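# Move all floor yellow foam blocks into the tote by door

## Task

Find each yellow foam block lying on this room's floor and place it fully inside the tote near the door; the tote must still be standing on the floor when you finish, the blocks sitting on desks must not be toppled, and the robot must neither fall nor be left leaning, or the task counts as failed.

## Robot and tools

ROBOT. TidyBot++: a wheeled base 0.54 m long, 0.50 m wide, 0.38 m tall on four powered casters, carrying one seven-joint arm with a two-finger gripper. The shoulder sits 0.12 m ahead of base centre, 0.68 m up. Cameras: base_camera (fixed on the base, looking forward and down) and wrist_camera (looks where the hand points). A part being held may occasionally get a short pull from outside.

FRAMES. Base frame: origin on the floor below base centre, x forward, y left, z up, metres. Odometry frame: the base frame as it was at scene start; base_odometry gives x, y and heading (rad, left positive, -3.142 to 3.142) and counts wheel turns only, so slip looks like travel and it drifts a few cm and degrees over many moves. base_tilt is in degrees, forward and right positive. hand_pose is the point between the finger pads, in the base frame; its z axis runs out along the fingers, and the fingers open along its y axis.

move. Optional keys: base, joints, target, speeds, cameras, blocking. Any unknown key makes the call invalid; an out-of-range value gets it refused.
- base: an object of relative offsets measured from where the base is when the command begins, along its own axes then: translate_m (forward +, -2 to 2 m), strafe_m (left +, -2 to 2 m), rotate_rad (counter-clockwise from above +, -6.3 to 6.3 rad). Translate and strafe together give one straight drive.
- joints: absolute angles by name. joint_1_rad (any angle; turns the arm about vertical, positive = clockwise from above, the opposite sense to rotate_rad), joint_2_rad (shoulder, -2.249 to 2.249, 0 = upper arm vertical, + leans forward), joint_3_rad (any), joint_4_rad (elbow, -2.579 to 2.579, 0 straight; with joint_3 at 3.14 negative bends forward), joint_5_rad (any), joint_6_rad (wrist, -2.099 to 2.099), joint_7_rad (any; hand pointing down, + is counter-clockwise from above, at 1.57 fingers open left/right), gripper_pos 0 (open, about 85 mm gap) to 1 (closed). Gap is roughly 85 x (1 - gripper_pos) mm. Continuous joints take the shorter way, so send steps under half a turn. Done tolerances: ±0.039 rad for joints 1-4, ±0.095 for 5-7, ±0.03 gripper.
- target: one list of seven numbers, an absolute hand pose in the base frame: x, y, z in metres, then quaternion qw, qx, qy, qz. With target, joints may contain only gripper_pos.
- speeds: caps for this action only: translate_m, strafe_m 0.05 to 0.5 m/s (give one of the two for a combined drive), rotate_rad 0.1 to 1.57 rad/s.
- cameras: list of base_camera, wrist_camera or all; [] gives none.
- blocking: true/omitted waits until everything rests; false returns in about 0.5 s while motion continues (check with wait(0), line "earlier move"). A new move overrides only the parts it names.
No action goes past 15 s; a base move times out after 14 s.

wait(seconds 0 to 10, cameras): lets time run, returns state and images. stop(cameras): brakes everything you commanded. zoom_image(camera, region [x0,y0,x1,y1] pixels, at most 504x504): a closer look at the latest image. read_manual: licence texts only. finished_scene(scene 1 or 2): ends the scene irreversibly; scene 1 is practice and may be skipped, its task result comes in this call's reply along with the next task.

RESULTS. Status words: done, moving, off_target (rested away from target, may still push), contact_stop, time_out, not_followed, stopped, torque_fault, limit_stop_at_motor_heat. "joint command not followed"/"pose unreachable" with "cause:" means a self-collision check held the arm back; nothing prevents hitting the base. "ARM HIT" means a hard hit on base or arm. motor_effort is percent of max (bracket = peak during last action). on_its_own lists uncommanded behaviour. A refused call, or an uncommanded stop or torque fault showing up, cancels your later move/wait/finished_scene calls in the same reply. Motor temperatures: MOTOR HOT at 60 °C; at 75 °C an over-temperature stop of 30-60 s lets the arm sag; resend targets afterwards.

HAND TARGETS. Usually ends within ~3 cm; to correct, add (wanted - hand_pose) to the last target. To hold still, resend hand_target, not hand_pose. Low forward-pointing poses near the base go badly and can hit the base. Unreachable poses wander up to 10 s then time_out. Loads make the arm sag; correct with offsets and never command a loaded joint to its read angle. Fingertips reach ~20 mm beyond hand point when closed; hand_pose may be 1-2 cm off, trust images. A gripper_pos 1 ending off_target means something is held.

CAUTIONS. Avoid dropping or flinging blocks, slamming, hard pushes, squeezing an object hard while it still rests on something, or twisting/pulling the gripper. The arm does not steer around desks and keeps pushing. Don't drive or turn with the arm snagged above about 0.6 m, don't push sideways with a raised hand, and don't swing a stretched arm sideways; back away or retract to cure a lean. Do not knock over desk blocks; leave the tote on the floor.

Each tool is called as a command line: name --argument value for each argument, lists and objects as JSON in quotes; but a table of rows of numbers goes row by row, as --pt "numbers of a row", without its own name.

## Session

move

Scene clock: 0.00 s.
Motor temperatures (°C): [36 37 34 38 40 46 46]
base_odometry: x=+0.000 y=+0.000 heading=+0.000
base_tilt: forward=+0.4 right=-0.1
base_status: not commanded
joint_positions: joint_1_rad=+0.001 joint_2_rad=-0.331 joint_3_rad=+3.105 joint_4_rad=-2.544 joint_5_rad=+0.026 joint_6_rad=-0.913 joint_7_rad=+1.594 gripper_pos=+0.000
joint_status: not commanded
motor_effort: joint_1_rad=-1 joint_2_rad=-2 joint_3_rad=+1 joint_4_rad=+14 joint_5_rad=+0 joint_6_rad=+1 joint_7_rad=-1
hand_pose: x=+0.2385 y=-0.0022 z=+0.5801 quat_wxyz=(+0.016, +0.999, +0.036, +0.008) (m; base frame)
hand_target: x=+0.2386 y=-0.0022 z=+0.5802 quat_wxyz=(+0.016, +0.999, +0.036, +0.008) (m; base frame)
hand_status: not commanded
pictures: base_camera, wrist_camera
camera_calibration:
wrist_camera: T_world_to_cam=[[0.0850244, -0.996282, 0.0139071, -0.0250777], [-0.996308, -0.0848435, 0.0131189, 0.286568], [-0.0118902, -0.0149711, -0.999817, 0.719365], [0, 0, 0, 1]] pos_world=[0.296195, 0.0100987, 0.715823]

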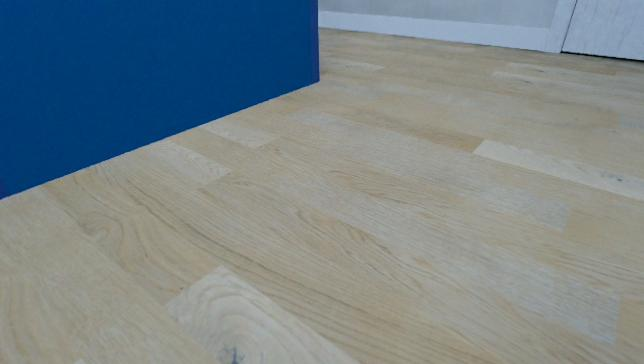

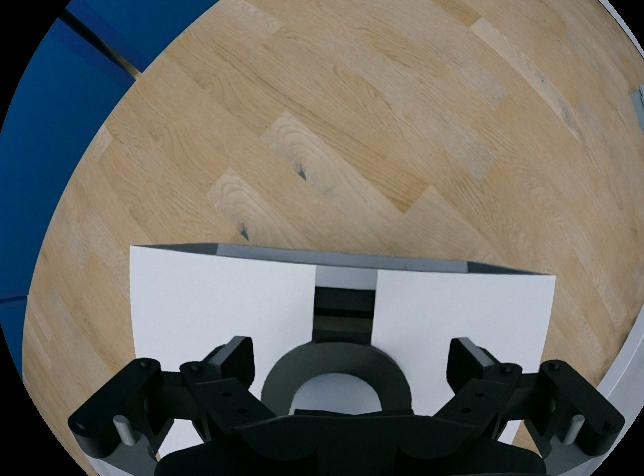

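move --joints '{"joint_4_rad":-2.3,"joint_6_rad":0.0}'

Scene clock: 13.13 s.
Motor temperatures (°C): [36 37 34 38 40 46 46]
move: done
base_odometry: x=+0.000 y=+0.000 heading=+0.000
base_tilt: forward=+0.4 right=-0.1
base_status: not commanded
joint_positions: joint_1_rad=+0.001 joint_2_rad=-0.331 joint_3_rad=+3.105 joint_4_rad=-2.310 joint_5_rad=+0.026 joint_6_rad=-0.034 joint_7_rad=+1.594 gripper_pos=+0.000
joint_status: all done
motor_effort: joint_1_rad=+0(1) joint_2_rad=-9(9) joint_3_rad=+1(1) joint_4_rad=+21(22) joint_5_rad=+0(0) joint_6_rad=+8(9) joint_7_rad=-1(1)
hand_pose: x=+0.5515 y=+0.0175 z=+0.8219 quat_wxyz=(+0.009, +0.844, +0.038, +0.535) (m; base frame)
hand_target: x=+0.5581 y=+0.0182 z=+0.8371 quat_wxyz=(+0.009, +0.832, +0.038, +0.553) (m; base frame)
hand_status: not commanded
pictures: base_camera, wrist_camera
camera_calibration:
wrist_camera: T_world_to_cam=[[0.0768169, -0.995278, 0.059333, -0.0682578], [-0.44811, -0.0876231, -0.889674, 1.03661], [0.890672, 0.0417543, -0.452725, 0.0167459], [0, 0, 0, 1]] pos_world=[0.454845, 0.0221966, 0.933879]

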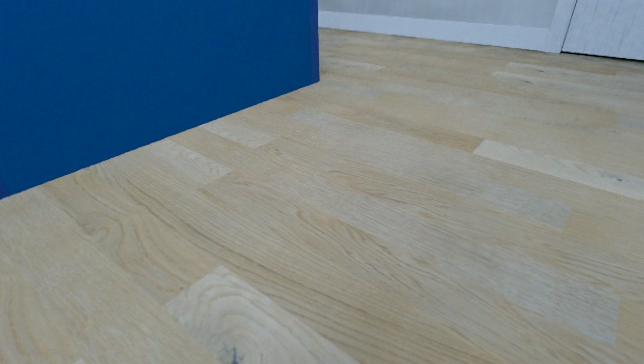

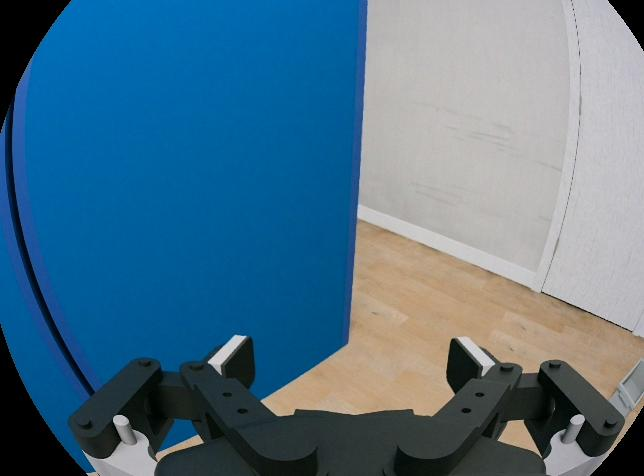

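move --base '{"rotate_rad":-0.7}'

move --base '{"rotate_rad":1.9}'

Scene clock: 21.07 s.
Motor temperatures (°C): [36 37 34 38 40 46 46]
move: done
base_odometry: x=+0.000 y=+0.000 heading=-0.699
base_tilt: forward=+0.4 right=-0.1
base_status: done
joint_positions: joint_1_rad=+0.001 joint_2_rad=-0.331 joint_3_rad=+3.106 joint_4_rad=-2.310 joint_5_rad=+0.026 joint_6_rad=-0.030 joint_7_rad=+1.594 gripper_pos=+0.000
joint_status: not commanded
motor_effort: joint_1_rad=+0(2) joint_2_rad=-9(10) joint_3_rad=+1(2) joint_4_rad=+21(21) joint_5_rad=+0(0) joint_6_rad=+9(9) joint_7_rad=-1(1)
hand_pose: x=+0.5520 y=+0.0172 z=+0.8230 quat_wxyz=(+0.010, +0.843, +0.038, +0.537) (m; base frame)
hand_target: x=+0.5581 y=+0.0182 z=+0.8371 quat_wxyz=(+0.009, +0.832, +0.038, +0.553) (m; base frame)
hand_status: not commanded
pictures: base_camera, wrist_camera
camera_calibration:
wrist_camera: T_world_to_cam=[[0.0760316, -0.995344, 0.0592464, -0.0681261], [-0.444803, -0.0870359, -0.891389, 1.03735], [0.892395, 0.0414208, -0.449349, 0.0130566], [0, 0, 0, 1]] pos_world=[0.454944, 0.0219369, 0.934585]

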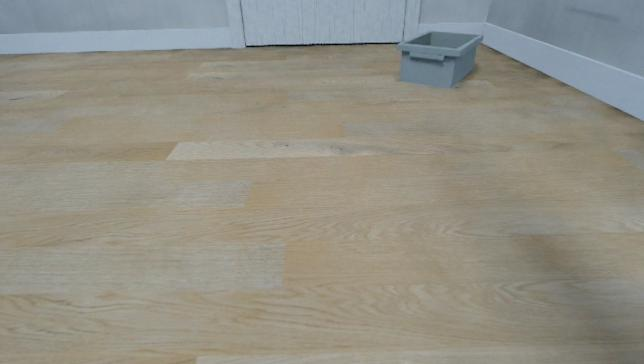

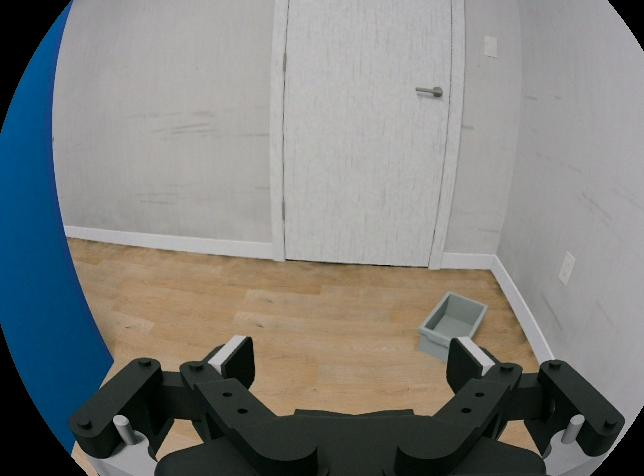

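Scene clock: 23.77 s.
Motor temperatures (°C): [36 37 34 38 40 46 46]
move: done
base_odometry: x=+0.000 y=+0.000 heading=+1.200
base_tilt: forward=+0.4 right=-0.1
base_status: done
joint_positions: joint_1_rad=+0.001 joint_2_rad=-0.331 joint_3_rad=+3.105 joint_4_rad=-2.310 joint_5_rad=+0.026 joint_6_rad=-0.029 joint_7_rad=+1.594 gripper_pos=+0.000
joint_status: not commanded
motor_effort: joint_1_rad=-1(2) joint_2_rad=-9(10) joint_3_rad=+1(3) joint_4_rad=+21(22) joint_5_rad=+0(0) joint_6_rad=+8(9) joint_7_rad=-1(1)
hand_pose: x=+0.5521 y=+0.0176 z=+0.8234 quat_wxyz=(+0.009, +0.842, +0.038, +0.537) (m; base frame)
hand_target: x=+0.5581 y=+0.0182 z=+0.8371 quat_wxyz=(+0.009, +0.832, +0.038, +0.553) (m; base frame)
hand_status: not commanded
pictures: base_camera, wrist_camera
camera_calibration:
wrist_camera: T_world_to_cam=[[0.0768654, -0.995263, 0.0595298, -0.0684252], [-0.443476, -0.0876033, -0.891995, 1.03758], [0.892984, 0.0421635, -0.448109, 0.0117101], [0, 0, 0, 1]] pos_world=[0.454944, 0.0223005, 0.934836]

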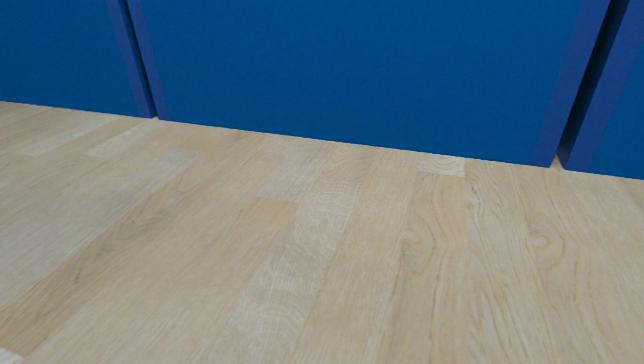

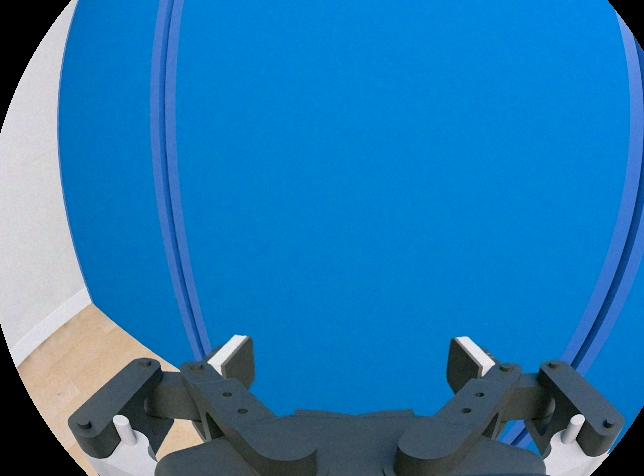

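move --base '{"rotate_rad":1.1}'

Scene clock: 45.50 s.
Motor temperatures (°C): [36 37 34 39 40 46 46]
move: done
base_odometry: x=+0.000 y=+0.000 heading=+2.299
base_tilt: forward=+0.4 right=-0.1
base_status: done
joint_positions: joint_1_rad=+0.000 joint_2_rad=-0.331 joint_3_rad=+3.104 joint_4_rad=-2.310 joint_5_rad=+0.026 joint_6_rad=-0.028 joint_7_rad=+1.594 gripper_pos=+0.000
joint_status: not commanded
motor_effort: joint_1_rad=-1(2) joint_2_rad=-9(10) joint_3_rad=+1(3) joint_4_rad=+21(22) joint_5_rad=+0(0) joint_6_rad=+8(9) joint_7_rad=-1(1)
hand_pose: x=+0.5521 y=+0.0179 z=+0.8234 quat_wxyz=(+0.009, +0.842, +0.038, +0.537) (m; base frame)
hand_target: x=+0.5581 y=+0.0182 z=+0.8371 quat_wxyz=(+0.009, +0.832, +0.038, +0.553) (m; base frame)
hand_status: not commanded
pictures: base_camera, wrist_camera
camera_calibration:
wrist_camera: T_world_to_cam=[[0.0773651, -0.995215, 0.0596765, -0.0685849], [-0.443323, -0.0879522, -0.892037, 1.03758], [0.893017, 0.0425565, -0.448006, 0.0116019], [0, 0, 0, 1]] pos_world=[0.45493, 0.0225074, 0.934853]

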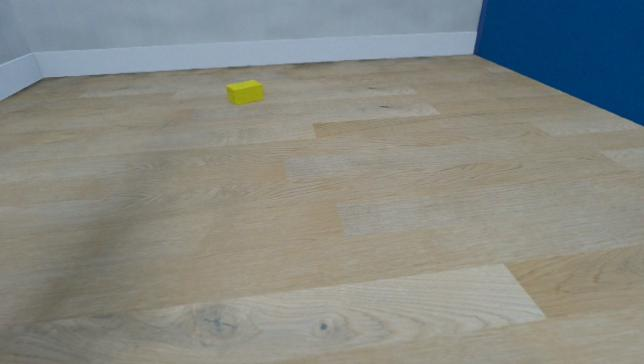

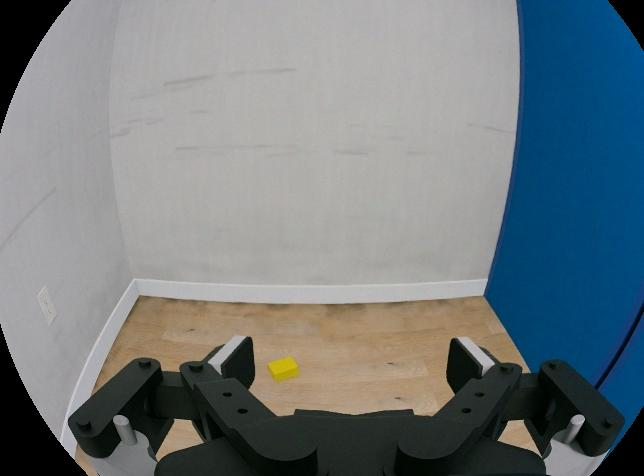

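move --base '{"rotate_rad":0.184}' --joints '{"joint_2_rad":1.2,"joint_4_rad":-1.6,"joint_6_rad":-0.33}' --cameras '[]'

move --base '{"translate_m":0.66}'

Scene clock: 70.40 s.
Motor temperatures (°C): [36 37 34 39 40 46 46]
move: done
base_odometry: x=+0.000 y=+0.000 heading=+2.482
base_tilt: forward=+0.5 right=-0.1
base_status: done
joint_positions: joint_1_rad=+0.000 joint_2_rad=+1.215 joint_3_rad=+3.104 joint_4_rad=-1.620 joint_5_rad=+0.026 joint_6_rad=-0.291 joint_7_rad=+1.594 gripper_pos=+0.000
joint_status: all done
motor_effort: joint_1_rad=-1(2) joint_2_rad=-43(45) joint_3_rad=-1(3) joint_4_rad=+6(22) joint_5_rad=+0(0) joint_6_rad=+0(9) joint_7_rad=+0(1)
hand_pose: x=+0.6131 y=+0.0215 z=+0.2183 quat_wxyz=(-0.014, +0.999, +0.030, +0.008) (m; base frame)
hand_target: x=+0.6198 y=+0.0206 z=+0.2275 quat_wxyz=(-0.013, +0.999, +0.030, +0.006) (m; base frame)
hand_status: not commanded
pictures: none
No camera images: "cameras" was empty.

Scene clock: 72.80 s.
Motor temperatures (°C): [36 37 34 39 40 46 46]
move: done
base_odometry: x=-0.522 y=+0.404 heading=+2.483
base_tilt: forward=+0.5 right=-0.1
base_status: done
joint_positions: joint_1_rad=+0.000 joint_2_rad=+1.216 joint_3_rad=+3.104 joint_4_rad=-1.606 joint_5_rad=+0.026 joint_6_rad=-0.299 joint_7_rad=+1.594 gripper_pos=+0.000
joint_status: not commanded
motor_effort: joint_1_rad=-1(3) joint_2_rad=-43(45) joint_3_rad=-1(2) joint_4_rad=+6(8) joint_5_rad=+0(0) joint_6_rad=+1(1) joint_7_rad=-1(1)
hand_pose: x=+0.6186 y=+0.0215 z=+0.2191 quat_wxyz=(-0.013, +0.999, +0.030, +0.011) (m; base frame)
hand_target: x=+0.6198 y=+0.0206 z=+0.2275 quat_wxyz=(-0.013, +0.999, +0.030, +0.006) (m; base frame)
hand_status: not commanded
pictures: base_camera, wrist_camera
camera_calibration:
wrist_camera: T_world_to_cam=[[0.0729143, -0.996301, -0.0454674, -0.00823327], [-0.997307, -0.0731996, 0.00463986, 0.674229], [-0.00795089, 0.0450066, -0.998955, 0.359408], [0, 0, 0, 1]] pos_world=[0.675871, 0.0249747, 0.35553]

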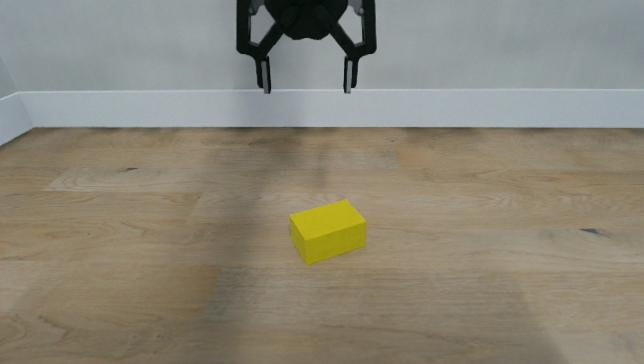

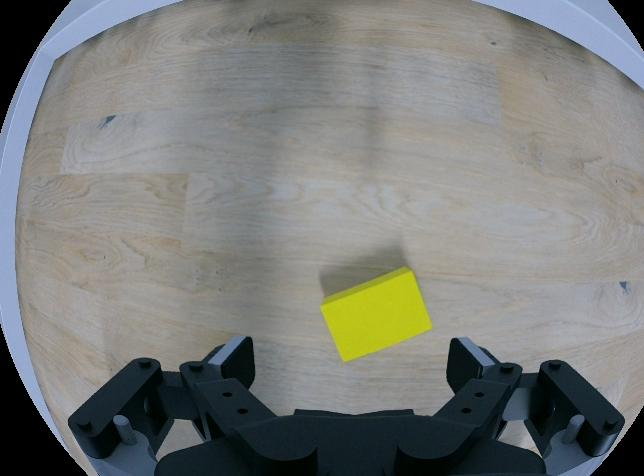

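move --joints '{"joint_1_rad":0.041,"joint_2_rad":1.38,"joint_4_rad":-1.53,"joint_6_rad":-0.26,"joint_7_rad":0.395}'

Scene clock: 104.50 s.
Motor temperatures (°C): [36 38 34 39 39 46 46]
move: done
base_odometry: x=-0.522 y=+0.404 heading=+2.483
base_tilt: forward=+0.5 right=-0.1
base_status: not commanded
joint_positions: joint_1_rad=+0.025 joint_2_rad=+1.393 joint_3_rad=+3.104 joint_4_rad=-1.547 joint_5_rad=+0.026 joint_6_rad=-0.291 joint_7_rad=+0.472 gripper_pos=+0.000
joint_status: all done
motor_effort: joint_1_rad=-1(2) joint_2_rad=-42(44) joint_3_rad=-1(1) joint_4_rad=+3(6) joint_5_rad=+0(0) joint_6_rad=-1(2) joint_7_rad=-1(2)
hand_pose: x=+0.5684 y=+0.0107 z=+0.1390 quat_wxyz=(+0.010, +0.854, -0.518, -0.046) (m; base frame)
hand_target: x=+0.5958 y=+0.0024 z=+0.1453 quat_wxyz=(-0.005, +0.830, -0.558, -0.020) (m; base frame)
hand_status: not commanded
pictures: base_camera, wrist_camera
camera_calibration:
wrist_camera: T_world_to_cam=[[-0.87993, -0.47302, 0.0444383, 0.504476], [-0.467509, 0.878726, 0.0963137, 0.299633], [-0.0846074, 0.0639741, -0.994359, 0.32219], [0, 0, 0, 1]] pos_world=[0.611244, -0.0452794, 0.269096]

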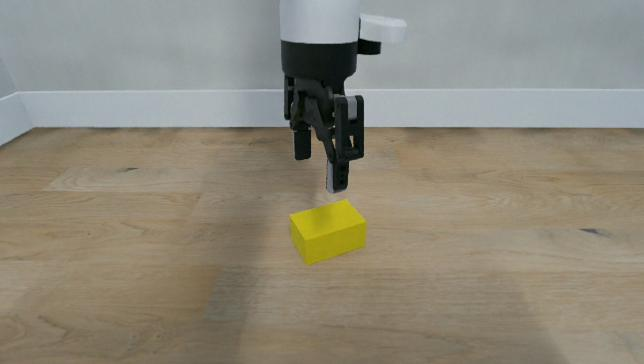

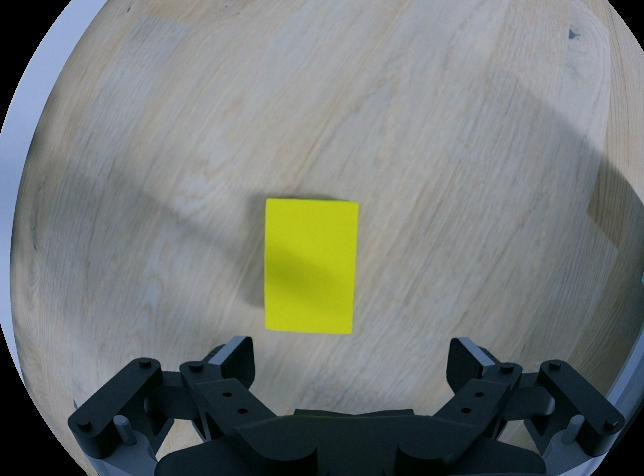

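move --joints '{"joint_1_rad":0.063,"joint_2_rad":1.56,"joint_4_rad":-1.38,"joint_6_rad":-0.17,"joint_7_rad":0.44}'

Scene clock: 119.10 s.
Motor temperatures (°C): [36 38 34 39 39 46 46]
move: done
base_odometry: x=-0.522 y=+0.404 heading=+2.483
base_tilt: forward=+0.5 right=-0.1
base_status: not commanded
joint_positions: joint_1_rad=+0.047 joint_2_rad=+1.581 joint_3_rad=+3.104 joint_4_rad=-1.397 joint_5_rad=+0.026 joint_6_rad=-0.205 joint_7_rad=+0.471 gripper_pos=+0.000
joint_status: all done
motor_effort: joint_1_rad=-1(2) joint_2_rad=-42(46) joint_3_rad=-1(1) joint_4_rad=+3(4) joint_5_rad=+0(0) joint_6_rad=+0(1) joint_7_rad=+0(2)
hand_pose: x=+0.5785 y=+0.0013 z=+0.0572 quat_wxyz=(-0.004, +0.847, -0.531, -0.026) (m; base frame)
hand_target: x=+0.6130 y=-0.0084 z=+0.0681 quat_wxyz=(-0.022, +0.834, -0.551, +0.006) (m; base frame)
hand_status: not commanded
pictures: base_camera, wrist_camera
camera_calibration:
wrist_camera: T_world_to_cam=[[-0.895103, -0.445858, 0.00133756, 0.523802], [-0.444496, 0.892593, 0.075503, 0.308381], [-0.0348575, 0.0669884, -0.997145, 0.213604], [0, 0, 0, 1]] pos_world=[0.613376, -0.0560263, 0.18901]

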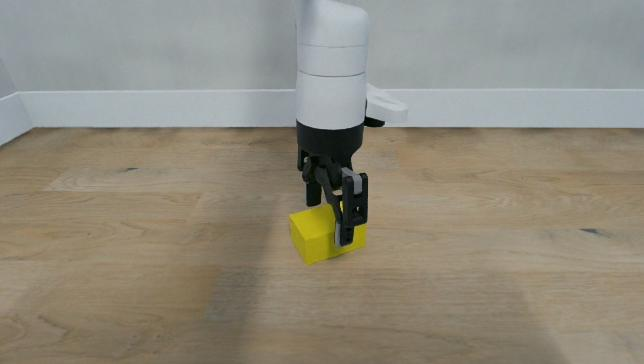

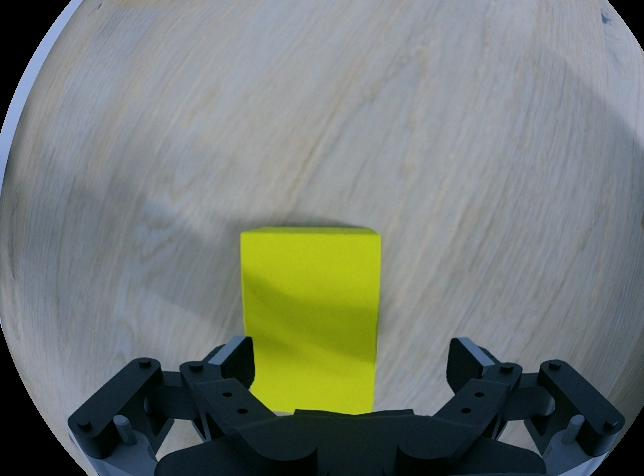

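move --joints '{"joint_2_rad":1.565,"joint_4_rad":-1.345,"joint_6_rad":-0.15}'

Scene clock: 132.63 s.
Motor temperatures (°C): [36 39 34 39 39 46 46]
move: done
base_odometry: x=-0.522 y=+0.404 heading=+2.483
base_tilt: forward=+0.5 right=-0.1
base_status: not commanded
joint_positions: joint_1_rad=+0.047 joint_2_rad=+1.581 joint_3_rad=+3.104 joint_4_rad=-1.357 joint_5_rad=+0.026 joint_6_rad=-0.183 joint_7_rad=+0.471 gripper_pos=+0.000
joint_status: all done
motor_effort: joint_1_rad=-1(1) joint_2_rad=-44(45) joint_3_rad=-1(1) joint_4_rad=+3(4) joint_5_rad=+0(0) joint_6_rad=+1(1) joint_7_rad=-1(1)
hand_pose: x=+0.6103 y=-0.0001 z=+0.0594 quat_wxyz=(-0.019, +0.847, -0.532, +0.001) (m; base frame)
hand_target: x=+0.6377 y=-0.0099 z=+0.0689 quat_wxyz=(-0.035, +0.833, -0.551, +0.027) (m; base frame)
hand_status: not commanded
pictures: base_camera, wrist_camera
camera_calibration:
wrist_camera: T_world_to_cam=[[-0.894486, -0.443882, -0.0535123, 0.55451], [-0.446243, 0.893752, 0.045545, 0.326442], [0.0276101, 0.0646189, -0.997528, 0.178953], [0, 0, 0, 1]] pos_world=[0.636733, -0.0571845, 0.193316]

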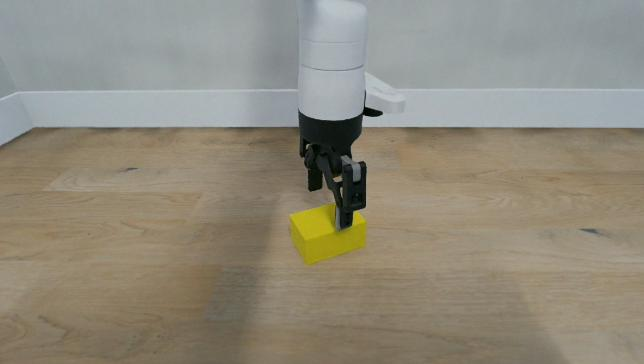

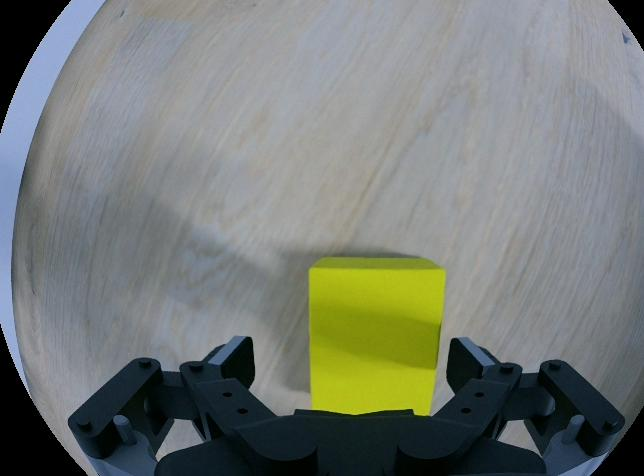

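move --joints '{"joint_2_rad":1.633,"joint_4_rad":-1.27,"joint_6_rad":-0.19}'

Scene clock: 142.33 s.
Motor temperatures (°C): [36 39 34 39 39 46 46]
move: done
base_odometry: x=-0.522 y=+0.404 heading=+2.483
base_tilt: forward=+0.5 right=-0.1
base_status: not commanded
joint_positions: joint_1_rad=+0.050 joint_2_rad=+1.606 joint_3_rad=+3.102 joint_4_rad=-1.304 joint_5_rad=+0.026 joint_6_rad=-0.212 joint_7_rad=+0.471 gripper_pos=+0.000
joint_status: all done
motor_effort: joint_1_rad=-1(3) joint_2_rad=-35(43) joint_3_rad=-1(3) joint_4_rad=+8(12) joint_5_rad=+0(1) joint_6_rad=+7(10) joint_7_rad=-1(1)
hand_pose: x=+0.6184 y=-0.0010 z=+0.0507 quat_wxyz=(-0.020, +0.846, -0.533, +0.000) (m; base frame)
hand_target: x=+0.6288 y=-0.0100 z=+0.0401 quat_wxyz=(-0.026, +0.833, -0.553, +0.013) (m; base frame)
hand_status: not commanded
pictures: base_camera, wrist_camera
camera_calibration:
wrist_camera: T_world_to_cam=[[-0.896289, -0.44025, -0.0533403, 0.562007], [-0.44265, 0.895448, 0.047261, 0.328891], [0.0269568, 0.0659706, -0.997457, 0.170514], [0, 0, 0, 1]] pos_world=[0.644708, -0.0583302, 0.184514]

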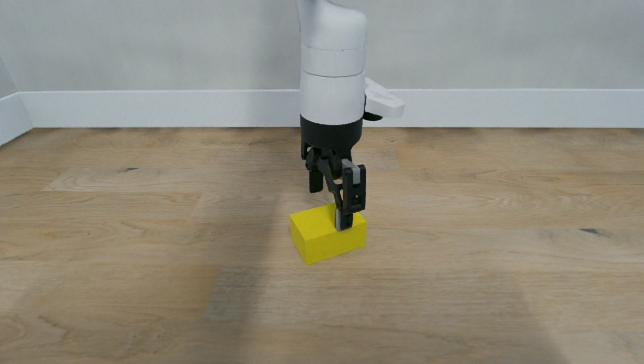

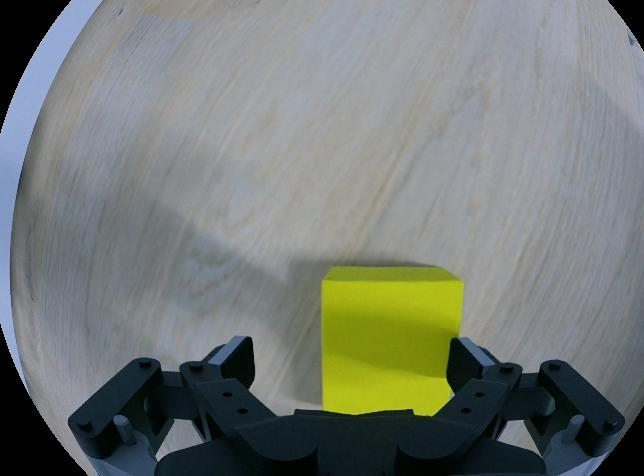

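move --joints '{"joint_1_rad":0.058,"joint_2_rad":1.555,"joint_4_rad":-1.372,"joint_6_rad":-0.16}'

Scene clock: 157.23 s.
Motor temperatures (°C): [36 39 34 39 39 46 46]
move: done
base_odometry: x=-0.522 y=+0.404 heading=+2.483
base_tilt: forward=+0.4 right=-0.1
base_status: not commanded
joint_positions: joint_1_rad=+0.051 joint_2_rad=+1.590 joint_3_rad=+3.102 joint_4_rad=-1.356 joint_5_rad=+0.026 joint_6_rad=-0.173 joint_7_rad=+0.471 gripper_pos=+0.000
joint_status: all done
motor_effort: joint_1_rad=-1(2) joint_2_rad=-43(44) joint_3_rad=-1(1) joint_4_rad=+3(10) joint_5_rad=+0(1) joint_6_rad=+0(8) joint_7_rad=+0(1)
hand_pose: x=+0.6084 y=-0.0003 z=+0.0551 quat_wxyz=(-0.021, +0.846, -0.533, +0.001) (m; base frame)
hand_target: x=+0.6241 y=-0.0065 z=+0.0713 quat_wxyz=(-0.028, +0.835, -0.549, +0.016) (m; base frame)
hand_status: not commanded
pictures: base_camera, wrist_camera
camera_calibration:
wrist_camera: T_world_to_cam=[[-0.896106, -0.440286, -0.0560605, 0.553656], [-0.442859, 0.895358, 0.0470028, 0.323798], [0.0294996, 0.0669464, -0.99732, 0.17357], [0, 0, 0, 1]] pos_world=[0.634411, -0.0577684, 0.188924]

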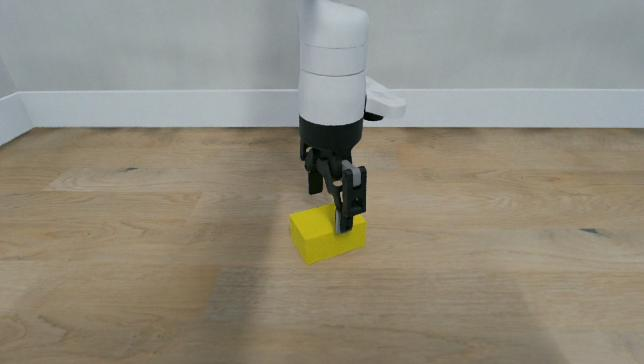

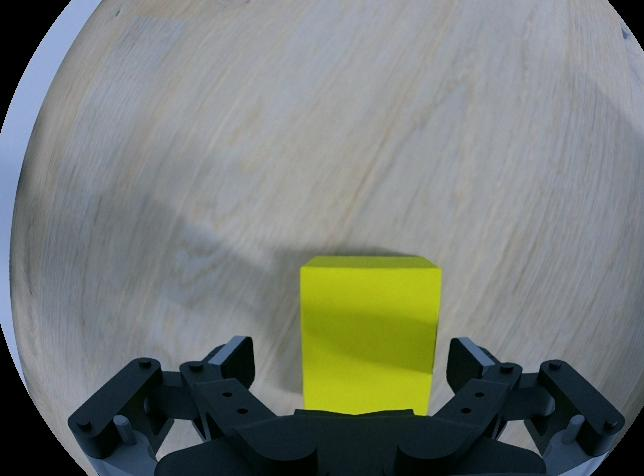

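move --base '{"translate_m":-0.012}' --cameras '[]'

move --joints '{"joint_2_rad":1.625,"joint_4_rad":-1.29,"joint_6_rad":-0.18}'

Scene clock: 166.53 s.
Motor temperatures (°C): [36 39 34 39 39 46 46]
move: done
base_odometry: x=-0.512 y=+0.397 heading=+2.484
base_tilt: forward=+0.5 right=-0.1
base_status: done
joint_positions: joint_1_rad=+0.051 joint_2_rad=+1.584 joint_3_rad=+3.102 joint_4_rad=-1.363 joint_5_rad=+0.026 joint_6_rad=-0.173 joint_7_rad=+0.471 gripper_pos=+0.000
joint_status: not commanded
motor_effort: joint_1_rad=-1(2) joint_2_rad=-43(45) joint_3_rad=-1(2) joint_4_rad=+4(6) joint_5_rad=+0(0) joint_6_rad=+0(1) joint_7_rad=+0(1)
hand_pose: x=+0.6076 y=-0.0003 z=+0.0576 quat_wxyz=(-0.020, +0.846, -0.533, +0.001) (m; base frame)
hand_target: x=+0.6241 y=-0.0065 z=+0.0713 quat_wxyz=(-0.028, +0.835, -0.549, +0.016) (m; base frame)
hand_status: not commanded
pictures: none
No camera images: "cameras" was empty.

Scene clock: 167.47 s.
Motor temperatures (°C): [36 39 34 39 39 46 46]
move: done
base_odometry: x=-0.512 y=+0.397 heading=+2.484
base_tilt: forward=+0.4 right=-0.1
base_status: not commanded
joint_positions: joint_1_rad=+0.051 joint_2_rad=+1.638 joint_3_rad=+3.102 joint_4_rad=-1.302 joint_5_rad=+0.026 joint_6_rad=-0.173 joint_7_rad=+0.471 gripper_pos=+0.000
joint_status: all done
motor_effort: joint_1_rad=-1(1) joint_2_rad=-43(45) joint_3_rad=-1(1) joint_4_rad=+4(5) joint_5_rad=+0(0) joint_6_rad=+1(1) joint_7_rad=-1(1)
hand_pose: x=+0.6113 y=-0.0007 z=+0.0353 quat_wxyz=(-0.022, +0.845, -0.534, +0.004) (m; base frame)
hand_target: x=+0.6248 y=-0.0070 z=+0.0426 quat_wxyz=(-0.025, +0.834, -0.550, +0.012) (m; base frame)
hand_status: not commanded
pictures: base_camera, wrist_camera
camera_calibration:
wrist_camera: T_world_to_cam=[[-0.896804, -0.438176, -0.061186, 0.555518], [-0.440997, 0.896428, 0.0440414, 0.325351], [0.0355509, 0.0664794, -0.997154, 0.150066], [0, 0, 0, 1]] pos_world=[0.636334, -0.0582154, 0.1693]

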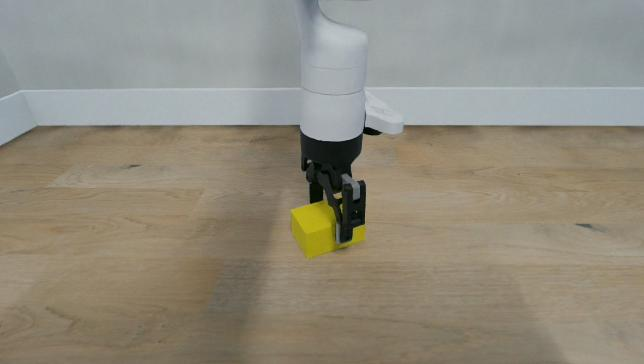

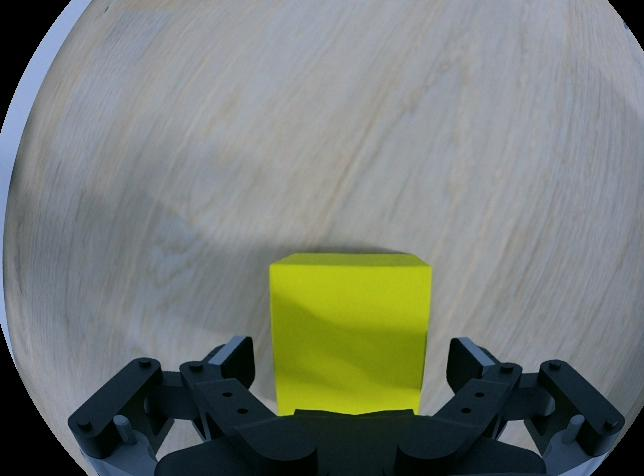

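move --joints '{"joint_2_rad":1.65,"joint_4_rad":-1.275,"joint_6_rad":-0.19}' --cameras '[]'

move --joints '{"gripper_pos":0.65}'

Scene clock: 176.30 s.
Motor temperatures (°C): [36 40 34 39 39 46 46]
move: done
base_odometry: x=-0.512 y=+0.397 heading=+2.484
base_tilt: forward=+0.5 right=-0.1
base_status: not commanded
joint_positions: joint_1_rad=+0.051 joint_2_rad=+1.661 joint_3_rad=+3.102 joint_4_rad=-1.288 joint_5_rad=+0.026 joint_6_rad=-0.173 joint_7_rad=+0.471 gripper_pos=+0.000
joint_status: all done
motor_effort: joint_1_rad=-1(2) joint_2_rad=-43(45) joint_3_rad=-1(1) joint_4_rad=+4(5) joint_5_rad=+0(0) joint_6_rad=+0(1) joint_7_rad=-1(1)
hand_pose: x=+0.6049 y=-0.0004 z=+0.0251 quat_wxyz=(-0.020, +0.845, -0.535, +0.000) (m; base frame)
hand_target: x=+0.6148 y=-0.0066 z=+0.0311 quat_wxyz=(-0.020, +0.834, -0.551, +0.004) (m; base frame)
hand_status: not commanded
pictures: none
No camera images: "cameras" was empty.

Scene clock: 177.20 s.
Motor temperatures (°C): [36 40 34 39 39 46 46]
move: off_target
base_odometry: x=-0.512 y=+0.397 heading=+2.484
base_tilt: forward=+0.4 right=-0.1
base_status: not commanded
joint_positions: joint_1_rad=+0.051 joint_2_rad=+1.658 joint_3_rad=+3.102 joint_4_rad=-1.287 joint_5_rad=+0.026 joint_6_rad=-0.181 joint_7_rad=+0.471 gripper_pos=+0.387
joint_status: gripper_pos off_target (ended at +0.387, target +0.650)
motor_effort: joint_1_rad=+0(1) joint_2_rad=-41(44) joint_3_rad=+0(1) joint_4_rad=+5(9) joint_5_rad=+0(0) joint_6_rad=+2(6) joint_7_rad=+0(1)
hand_pose: x=+0.6054 y=-0.0005 z=+0.0267 quat_wxyz=(-0.019, +0.845, -0.535, -0.002) (m; base frame)
hand_target: x=+0.6148 y=-0.0066 z=+0.0311 quat_wxyz=(-0.020, +0.834, -0.551, +0.004) (m; base frame)
hand_status: not commanded
pictures: base_camera, wrist_camera
camera_calibration:
wrist_camera: T_world_to_cam=[[-0.897611, -0.437908, -0.0503103, 0.550018], [-0.440173, 0.896529, 0.0498286, 0.322345], [0.0232843, 0.0668719, -0.99749, 0.149066], [0, 0, 0, 1]] pos_world=[0.632118, -0.0581027, 0.160301]

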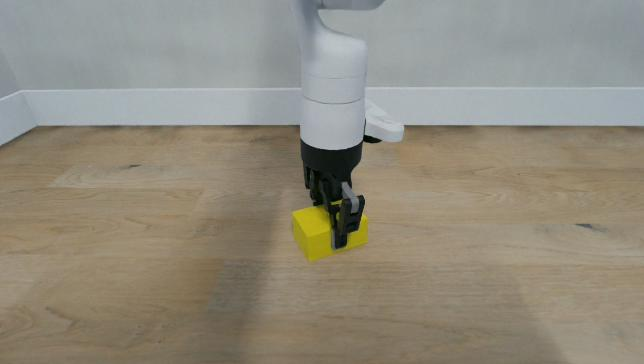

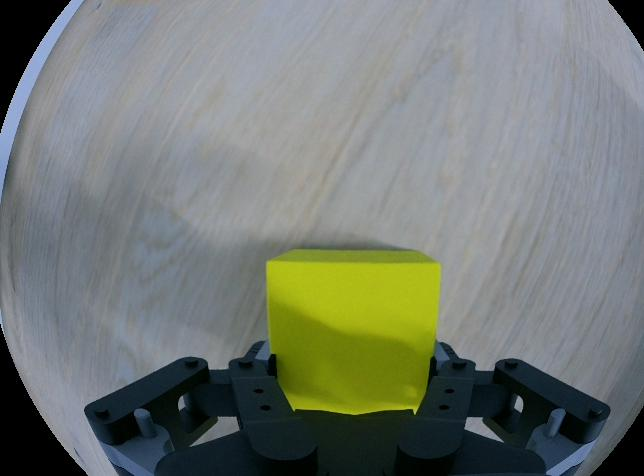

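move --joints '{"joint_2_rad":1.0,"joint_4_rad":-2.0,"joint_6_rad":-0.14}' --cameras '["wrist_camera"]'

move --base '{"rotate_rad":2.926}' --cameras '[]'

move --base '{"translate_m":1.25}'

Scene clock: 202.77 s.
Motor temperatures (°C): [36 40 34 38 39 46 46]
move: done
base_odometry: x=-0.512 y=+0.397 heading=+2.484
base_tilt: forward=+0.5 right=-0.1
base_status: not commanded
joint_positions: joint_1_rad=+0.051 joint_2_rad=+1.029 joint_3_rad=+3.102 joint_4_rad=-1.984 joint_5_rad=+0.026 joint_6_rad=-0.175 joint_7_rad=+0.471 gripper_pos=+0.387
joint_status: all done
motor_effort: joint_1_rad=-1(2) joint_2_rad=-36(46) joint_3_rad=-1(1) joint_4_rad=+2(5) joint_5_rad=+0(0) joint_6_rad=+0(2) joint_7_rad=-1(1)
hand_pose: x=+0.5054 y=+0.0020 z=+0.2770 quat_wxyz=(-0.001, +0.851, -0.524, -0.027) (m; base frame)
hand_target: x=+0.5180 y=-0.0028 z=+0.2873 quat_wxyz=(-0.012, +0.841, -0.541, -0.006) (m; base frame)
hand_status: not commanded
pictures: wrist_camera
camera_calibration:
wrist_camera: T_world_to_cam=[[-0.887214, -0.461311, 0.00657064, 0.453017], [-0.459568, 0.884935, 0.0754117, 0.266322], [-0.0406029, 0.0638866, -0.997131, 0.433112], [0, 0, 0, 1]] pos_world=[0.541901, -0.0543657, 0.408809]

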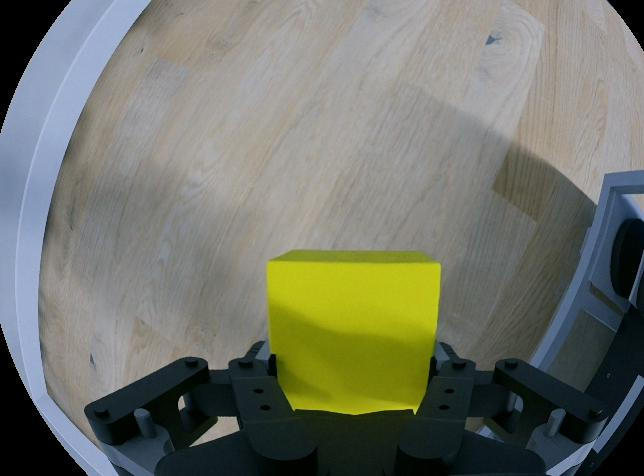

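Scene clock: 206.00 s.
Motor temperatures (°C): [36 40 34 38 39 46 46]
move: done
base_odometry: x=-0.512 y=+0.397 heading=-0.874
base_tilt: forward=+0.4 right=-0.1
base_status: done
joint_positions: joint_1_rad=+0.053 joint_2_rad=+1.028 joint_3_rad=+3.103 joint_4_rad=-1.984 joint_5_rad=+0.026 joint_6_rad=-0.168 joint_7_rad=+0.471 gripper_pos=+0.387
joint_status: not commanded
motor_effort: joint_1_rad=-1(4) joint_2_rad=-36(37) joint_3_rad=-1(3) joint_4_rad=+2(3) joint_5_rad=+0(0) joint_6_rad=+0(1) joint_7_rad=-1(1)
hand_pose: x=+0.5082 y=+0.0005 z=+0.2772 quat_wxyz=(-0.003, +0.851, -0.525, -0.023) (m; base frame)
hand_target: x=+0.5180 y=-0.0028 z=+0.2873 quat_wxyz=(-0.012, +0.841, -0.541, -0.006) (m; base frame)
hand_status: not commanded
pictures: none
No camera images: "cameras" was empty.

Scene clock: 209.30 s.
Motor temperatures (°C): [36 40 34 38 39 46 46]
move: done
base_odometry: x=+0.290 y=-0.562 heading=-0.873
base_tilt: forward=+0.4 right=-0.1
base_status: done
joint_positions: joint_1_rad=+0.053 joint_2_rad=+1.025 joint_3_rad=+3.103 joint_4_rad=-1.993 joint_5_rad=+0.026 joint_6_rad=-0.166 joint_7_rad=+0.471 gripper_pos=+0.387
joint_status: not commanded
motor_effort: joint_1_rad=-1(2) joint_2_rad=-36(38) joint_3_rad=-1(2) joint_4_rad=+2(4) joint_5_rad=+0(1) joint_6_rad=+0(1) joint_7_rad=-1(2)
hand_pose: x=+0.5046 y=+0.0006 z=+0.2781 quat_wxyz=(-0.002, +0.851, -0.525, -0.025) (m; base frame)
hand_target: x=+0.5180 y=-0.0028 z=+0.2873 quat_wxyz=(-0.012, +0.841, -0.541, -0.006) (m; base frame)
hand_status: not commanded
pictures: base_camera, wrist_camera
camera_calibration:
wrist_camera: T_world_to_cam=[[-0.888634, -0.458609, 0.00274934, 0.45343], [-0.457223, 0.886383, 0.0726043, 0.266704], [-0.035734, 0.0632615, -0.997357, 0.431909], [0, 0, 0, 1]] pos_world=[0.540311, -0.0557779, 0.410157]

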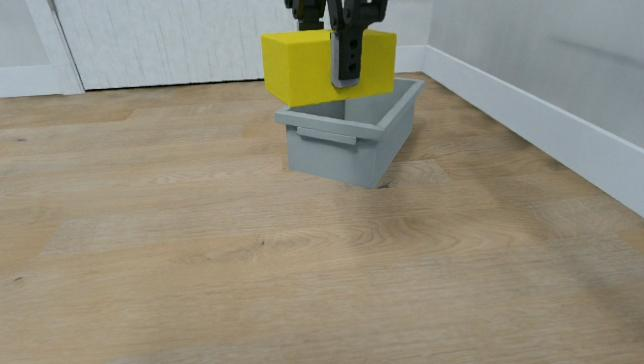

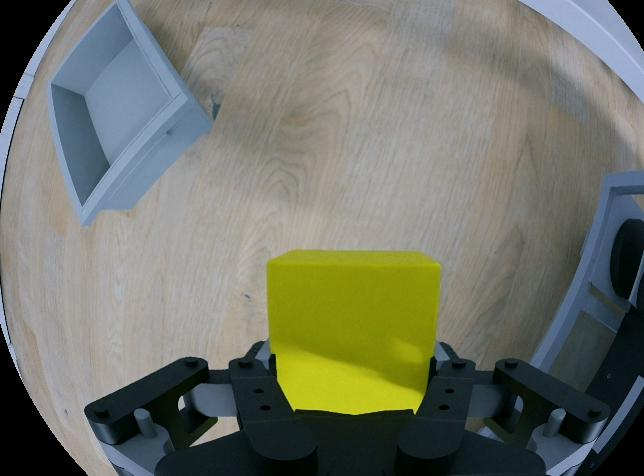

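move --base '{"translate_m":0.42}' --joints '{"joint_1_rad":0.21,"joint_7_rad":-0.33}' --cameras '[]'

move --joints '{"joint_1_rad":0.21,"joint_2_rad":1.205,"joint_4_rad":-1.74,"joint_6_rad":-0.15}'

Scene clock: 239.93 s.
Motor temperatures (°C): [36 40 34 38 39 46 46]
move: done
base_odometry: x=+0.560 y=-0.884 heading=-0.872
base_tilt: forward=+0.5 right=+0.0
base_status: done
joint_positions: joint_1_rad=+0.203 joint_2_rad=+1.024 joint_3_rad=+3.103 joint_4_rad=-1.994 joint_5_rad=+0.026 joint_6_rad=-0.163 joint_7_rad=-0.253 gripper_pos=+0.387
joint_status: all done
motor_effort: joint_1_rad=+0(3) joint_2_rad=-36(37) joint_3_rad=-1(2) joint_4_rad=+2(4) joint_5_rad=+0(0) joint_6_rad=+0(1) joint_7_rad=-1(2)
hand_pose: x=+0.5012 y=-0.0568 z=+0.2785 quat_wxyz=(+0.004, +0.549, -0.836, -0.024) (m; base frame)
hand_target: x=+0.5130 y=-0.0632 z=+0.2873 quat_wxyz=(-0.010, +0.513, -0.859, -0.009) (m; base frame)
hand_status: not commanded
pictures: none
No camera images: "cameras" was empty.

Scene clock: 241.23 s.
Motor temperatures (°C): [36 40 34 38 39 46 46]
move: done
base_odometry: x=+0.560 y=-0.884 heading=-0.872
base_tilt: forward=+0.5 right=-0.1
base_status: not commanded
joint_positions: joint_1_rad=+0.203 joint_2_rad=+1.218 joint_3_rad=+3.103 joint_4_rad=-1.759 joint_5_rad=+0.026 joint_6_rad=-0.163 joint_7_rad=-0.253 gripper_pos=+0.387
joint_status: all done
motor_effort: joint_1_rad=-1(2) joint_2_rad=-41(42) joint_3_rad=-1(1) joint_4_rad=+3(4) joint_5_rad=+0(0) joint_6_rad=+0(1) joint_7_rad=-1(1)
hand_pose: x=+0.5610 y=-0.0669 z=+0.2067 quat_wxyz=(-0.012, +0.546, -0.838, -0.011) (m; base frame)
hand_target: x=+0.5819 y=-0.0758 z=+0.2138 quat_wxyz=(-0.028, +0.509, -0.860, +0.004) (m; base frame)
hand_status: not commanded
pictures: base_camera, wrist_camera
camera_calibration:
wrist_camera: T_world_to_cam=[[-0.919161, 0.393626, -0.0141954, 0.550377], [0.39221, 0.917982, 0.0590033, -0.114055], [0.0362564, 0.048666, -0.998157, 0.325764], [0, 0, 0, 1]] pos_world=[0.538807, -0.127796, 0.339706]

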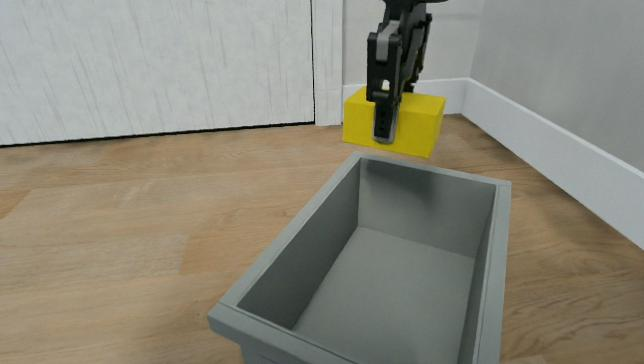

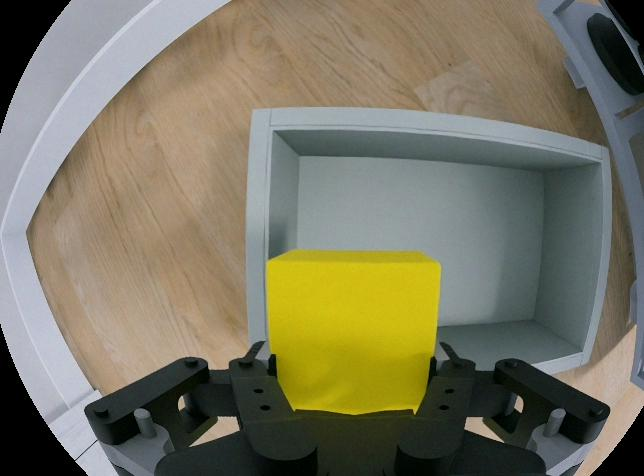

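move --base '{"translate_m":-0.034,"strafe_m":-0.018}'

move --joints '{"joint_2_rad":1.36,"joint_4_rad":-1.63,"joint_6_rad":-0.11}'

Scene clock: 257.97 s.
Motor temperatures (°C): [36 41 34 38 39 46 46]
move: done
base_odometry: x=+0.524 y=-0.870 heading=-0.872
base_tilt: forward=+0.4 right=+0.0
base_status: done
joint_positions: joint_1_rad=+0.206 joint_2_rad=+1.219 joint_3_rad=+3.103 joint_4_rad=-1.752 joint_5_rad=+0.026 joint_6_rad=-0.163 joint_7_rad=-0.253 gripper_pos=+0.387
joint_status: not commanded
motor_effort: joint_1_rad=-1(4) joint_2_rad=-41(41) joint_3_rad=-1(2) joint_4_rad=+3(5) joint_5_rad=+0(0) joint_6_rad=+0(1) joint_7_rad=-1(1)
hand_pose: x=+0.5646 y=-0.0690 z=+0.2065 quat_wxyz=(-0.014, +0.544, -0.839, -0.009) (m; base frame)
hand_target: x=+0.5819 y=-0.0758 z=+0.2138 quat_wxyz=(-0.028, +0.509, -0.860, +0.004) (m; base frame)
hand_status: not commanded
pictures: base_camera, wrist_camera
camera_calibration:
wrist_camera: T_world_to_cam=[[-0.917655, 0.396879, -0.0199356, 0.555065], [0.395129, 0.916641, 0.060357, -0.115534], [0.0422281, 0.0475098, -0.997978, 0.322024], [0, 0, 0, 1]] pos_world=[0.54141, -0.129689, 0.339412]

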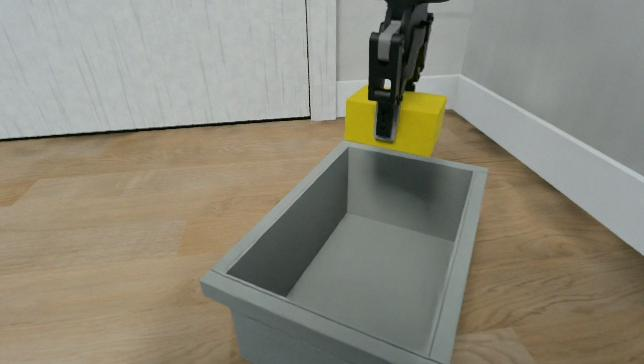

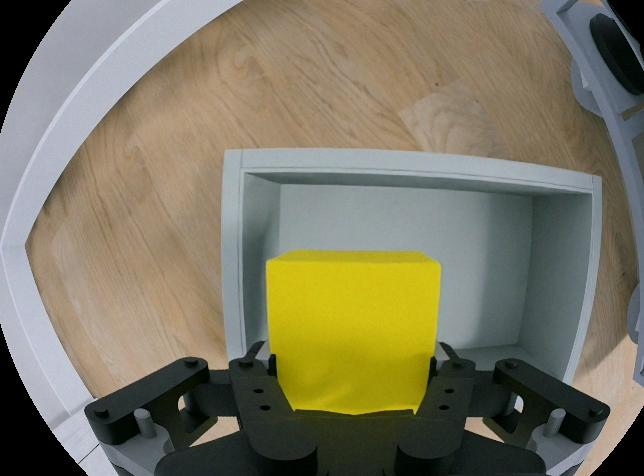

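Scene clock: 259.30 s.
Motor temperatures (°C): [36 41 34 38 39 46 46]
move: done
base_odometry: x=+0.524 y=-0.870 heading=-0.872
base_tilt: forward=+0.4 right=-0.1
base_status: not commanded
joint_positions: joint_1_rad=+0.206 joint_2_rad=+1.381 joint_3_rad=+3.103 joint_4_rad=-1.647 joint_5_rad=+0.026 joint_6_rad=-0.143 joint_7_rad=-0.253 gripper_pos=+0.387
joint_status: all done
motor_effort: joint_1_rad=-1(1) joint_2_rad=-41(44) joint_3_rad=-1(1) joint_4_rad=+2(4) joint_5_rad=+0(0) joint_6_rad=+0(1) joint_7_rad=-1(1)
hand_pose: x=+0.5545 y=-0.0662 z=+0.1387 quat_wxyz=(-0.002, +0.542, -0.840, -0.022) (m; base frame)
hand_target: x=+0.5852 y=-0.0756 z=+0.1489 quat_wxyz=(-0.027, +0.507, -0.862, +0.002) (m; base frame)
hand_status: not commanded
pictures: base_camera, wrist_camera
camera_calibration:
wrist_camera: T_world_to_cam=[[-0.915856, 0.401197, 0.0157613, 0.537719], [0.401435, 0.914245, 0.0548246, -0.112991], [0.00758574, 0.0565386, -0.998372, 0.274534], [0, 0, 0, 1]] pos_world=[0.535749, -0.127952, 0.271806]

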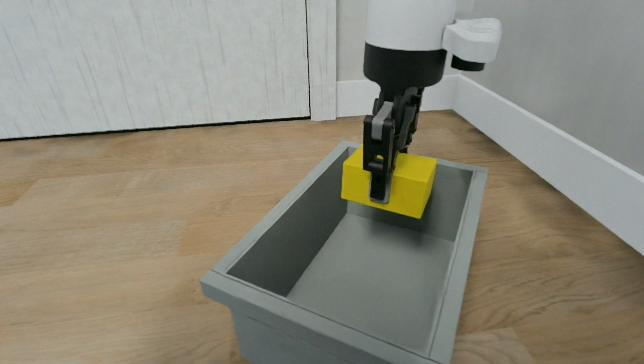

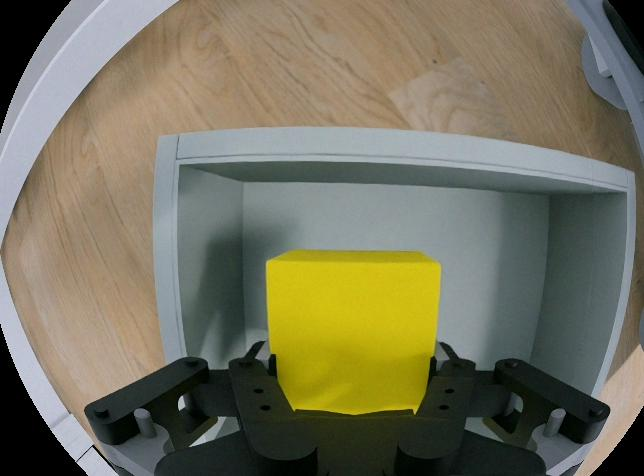

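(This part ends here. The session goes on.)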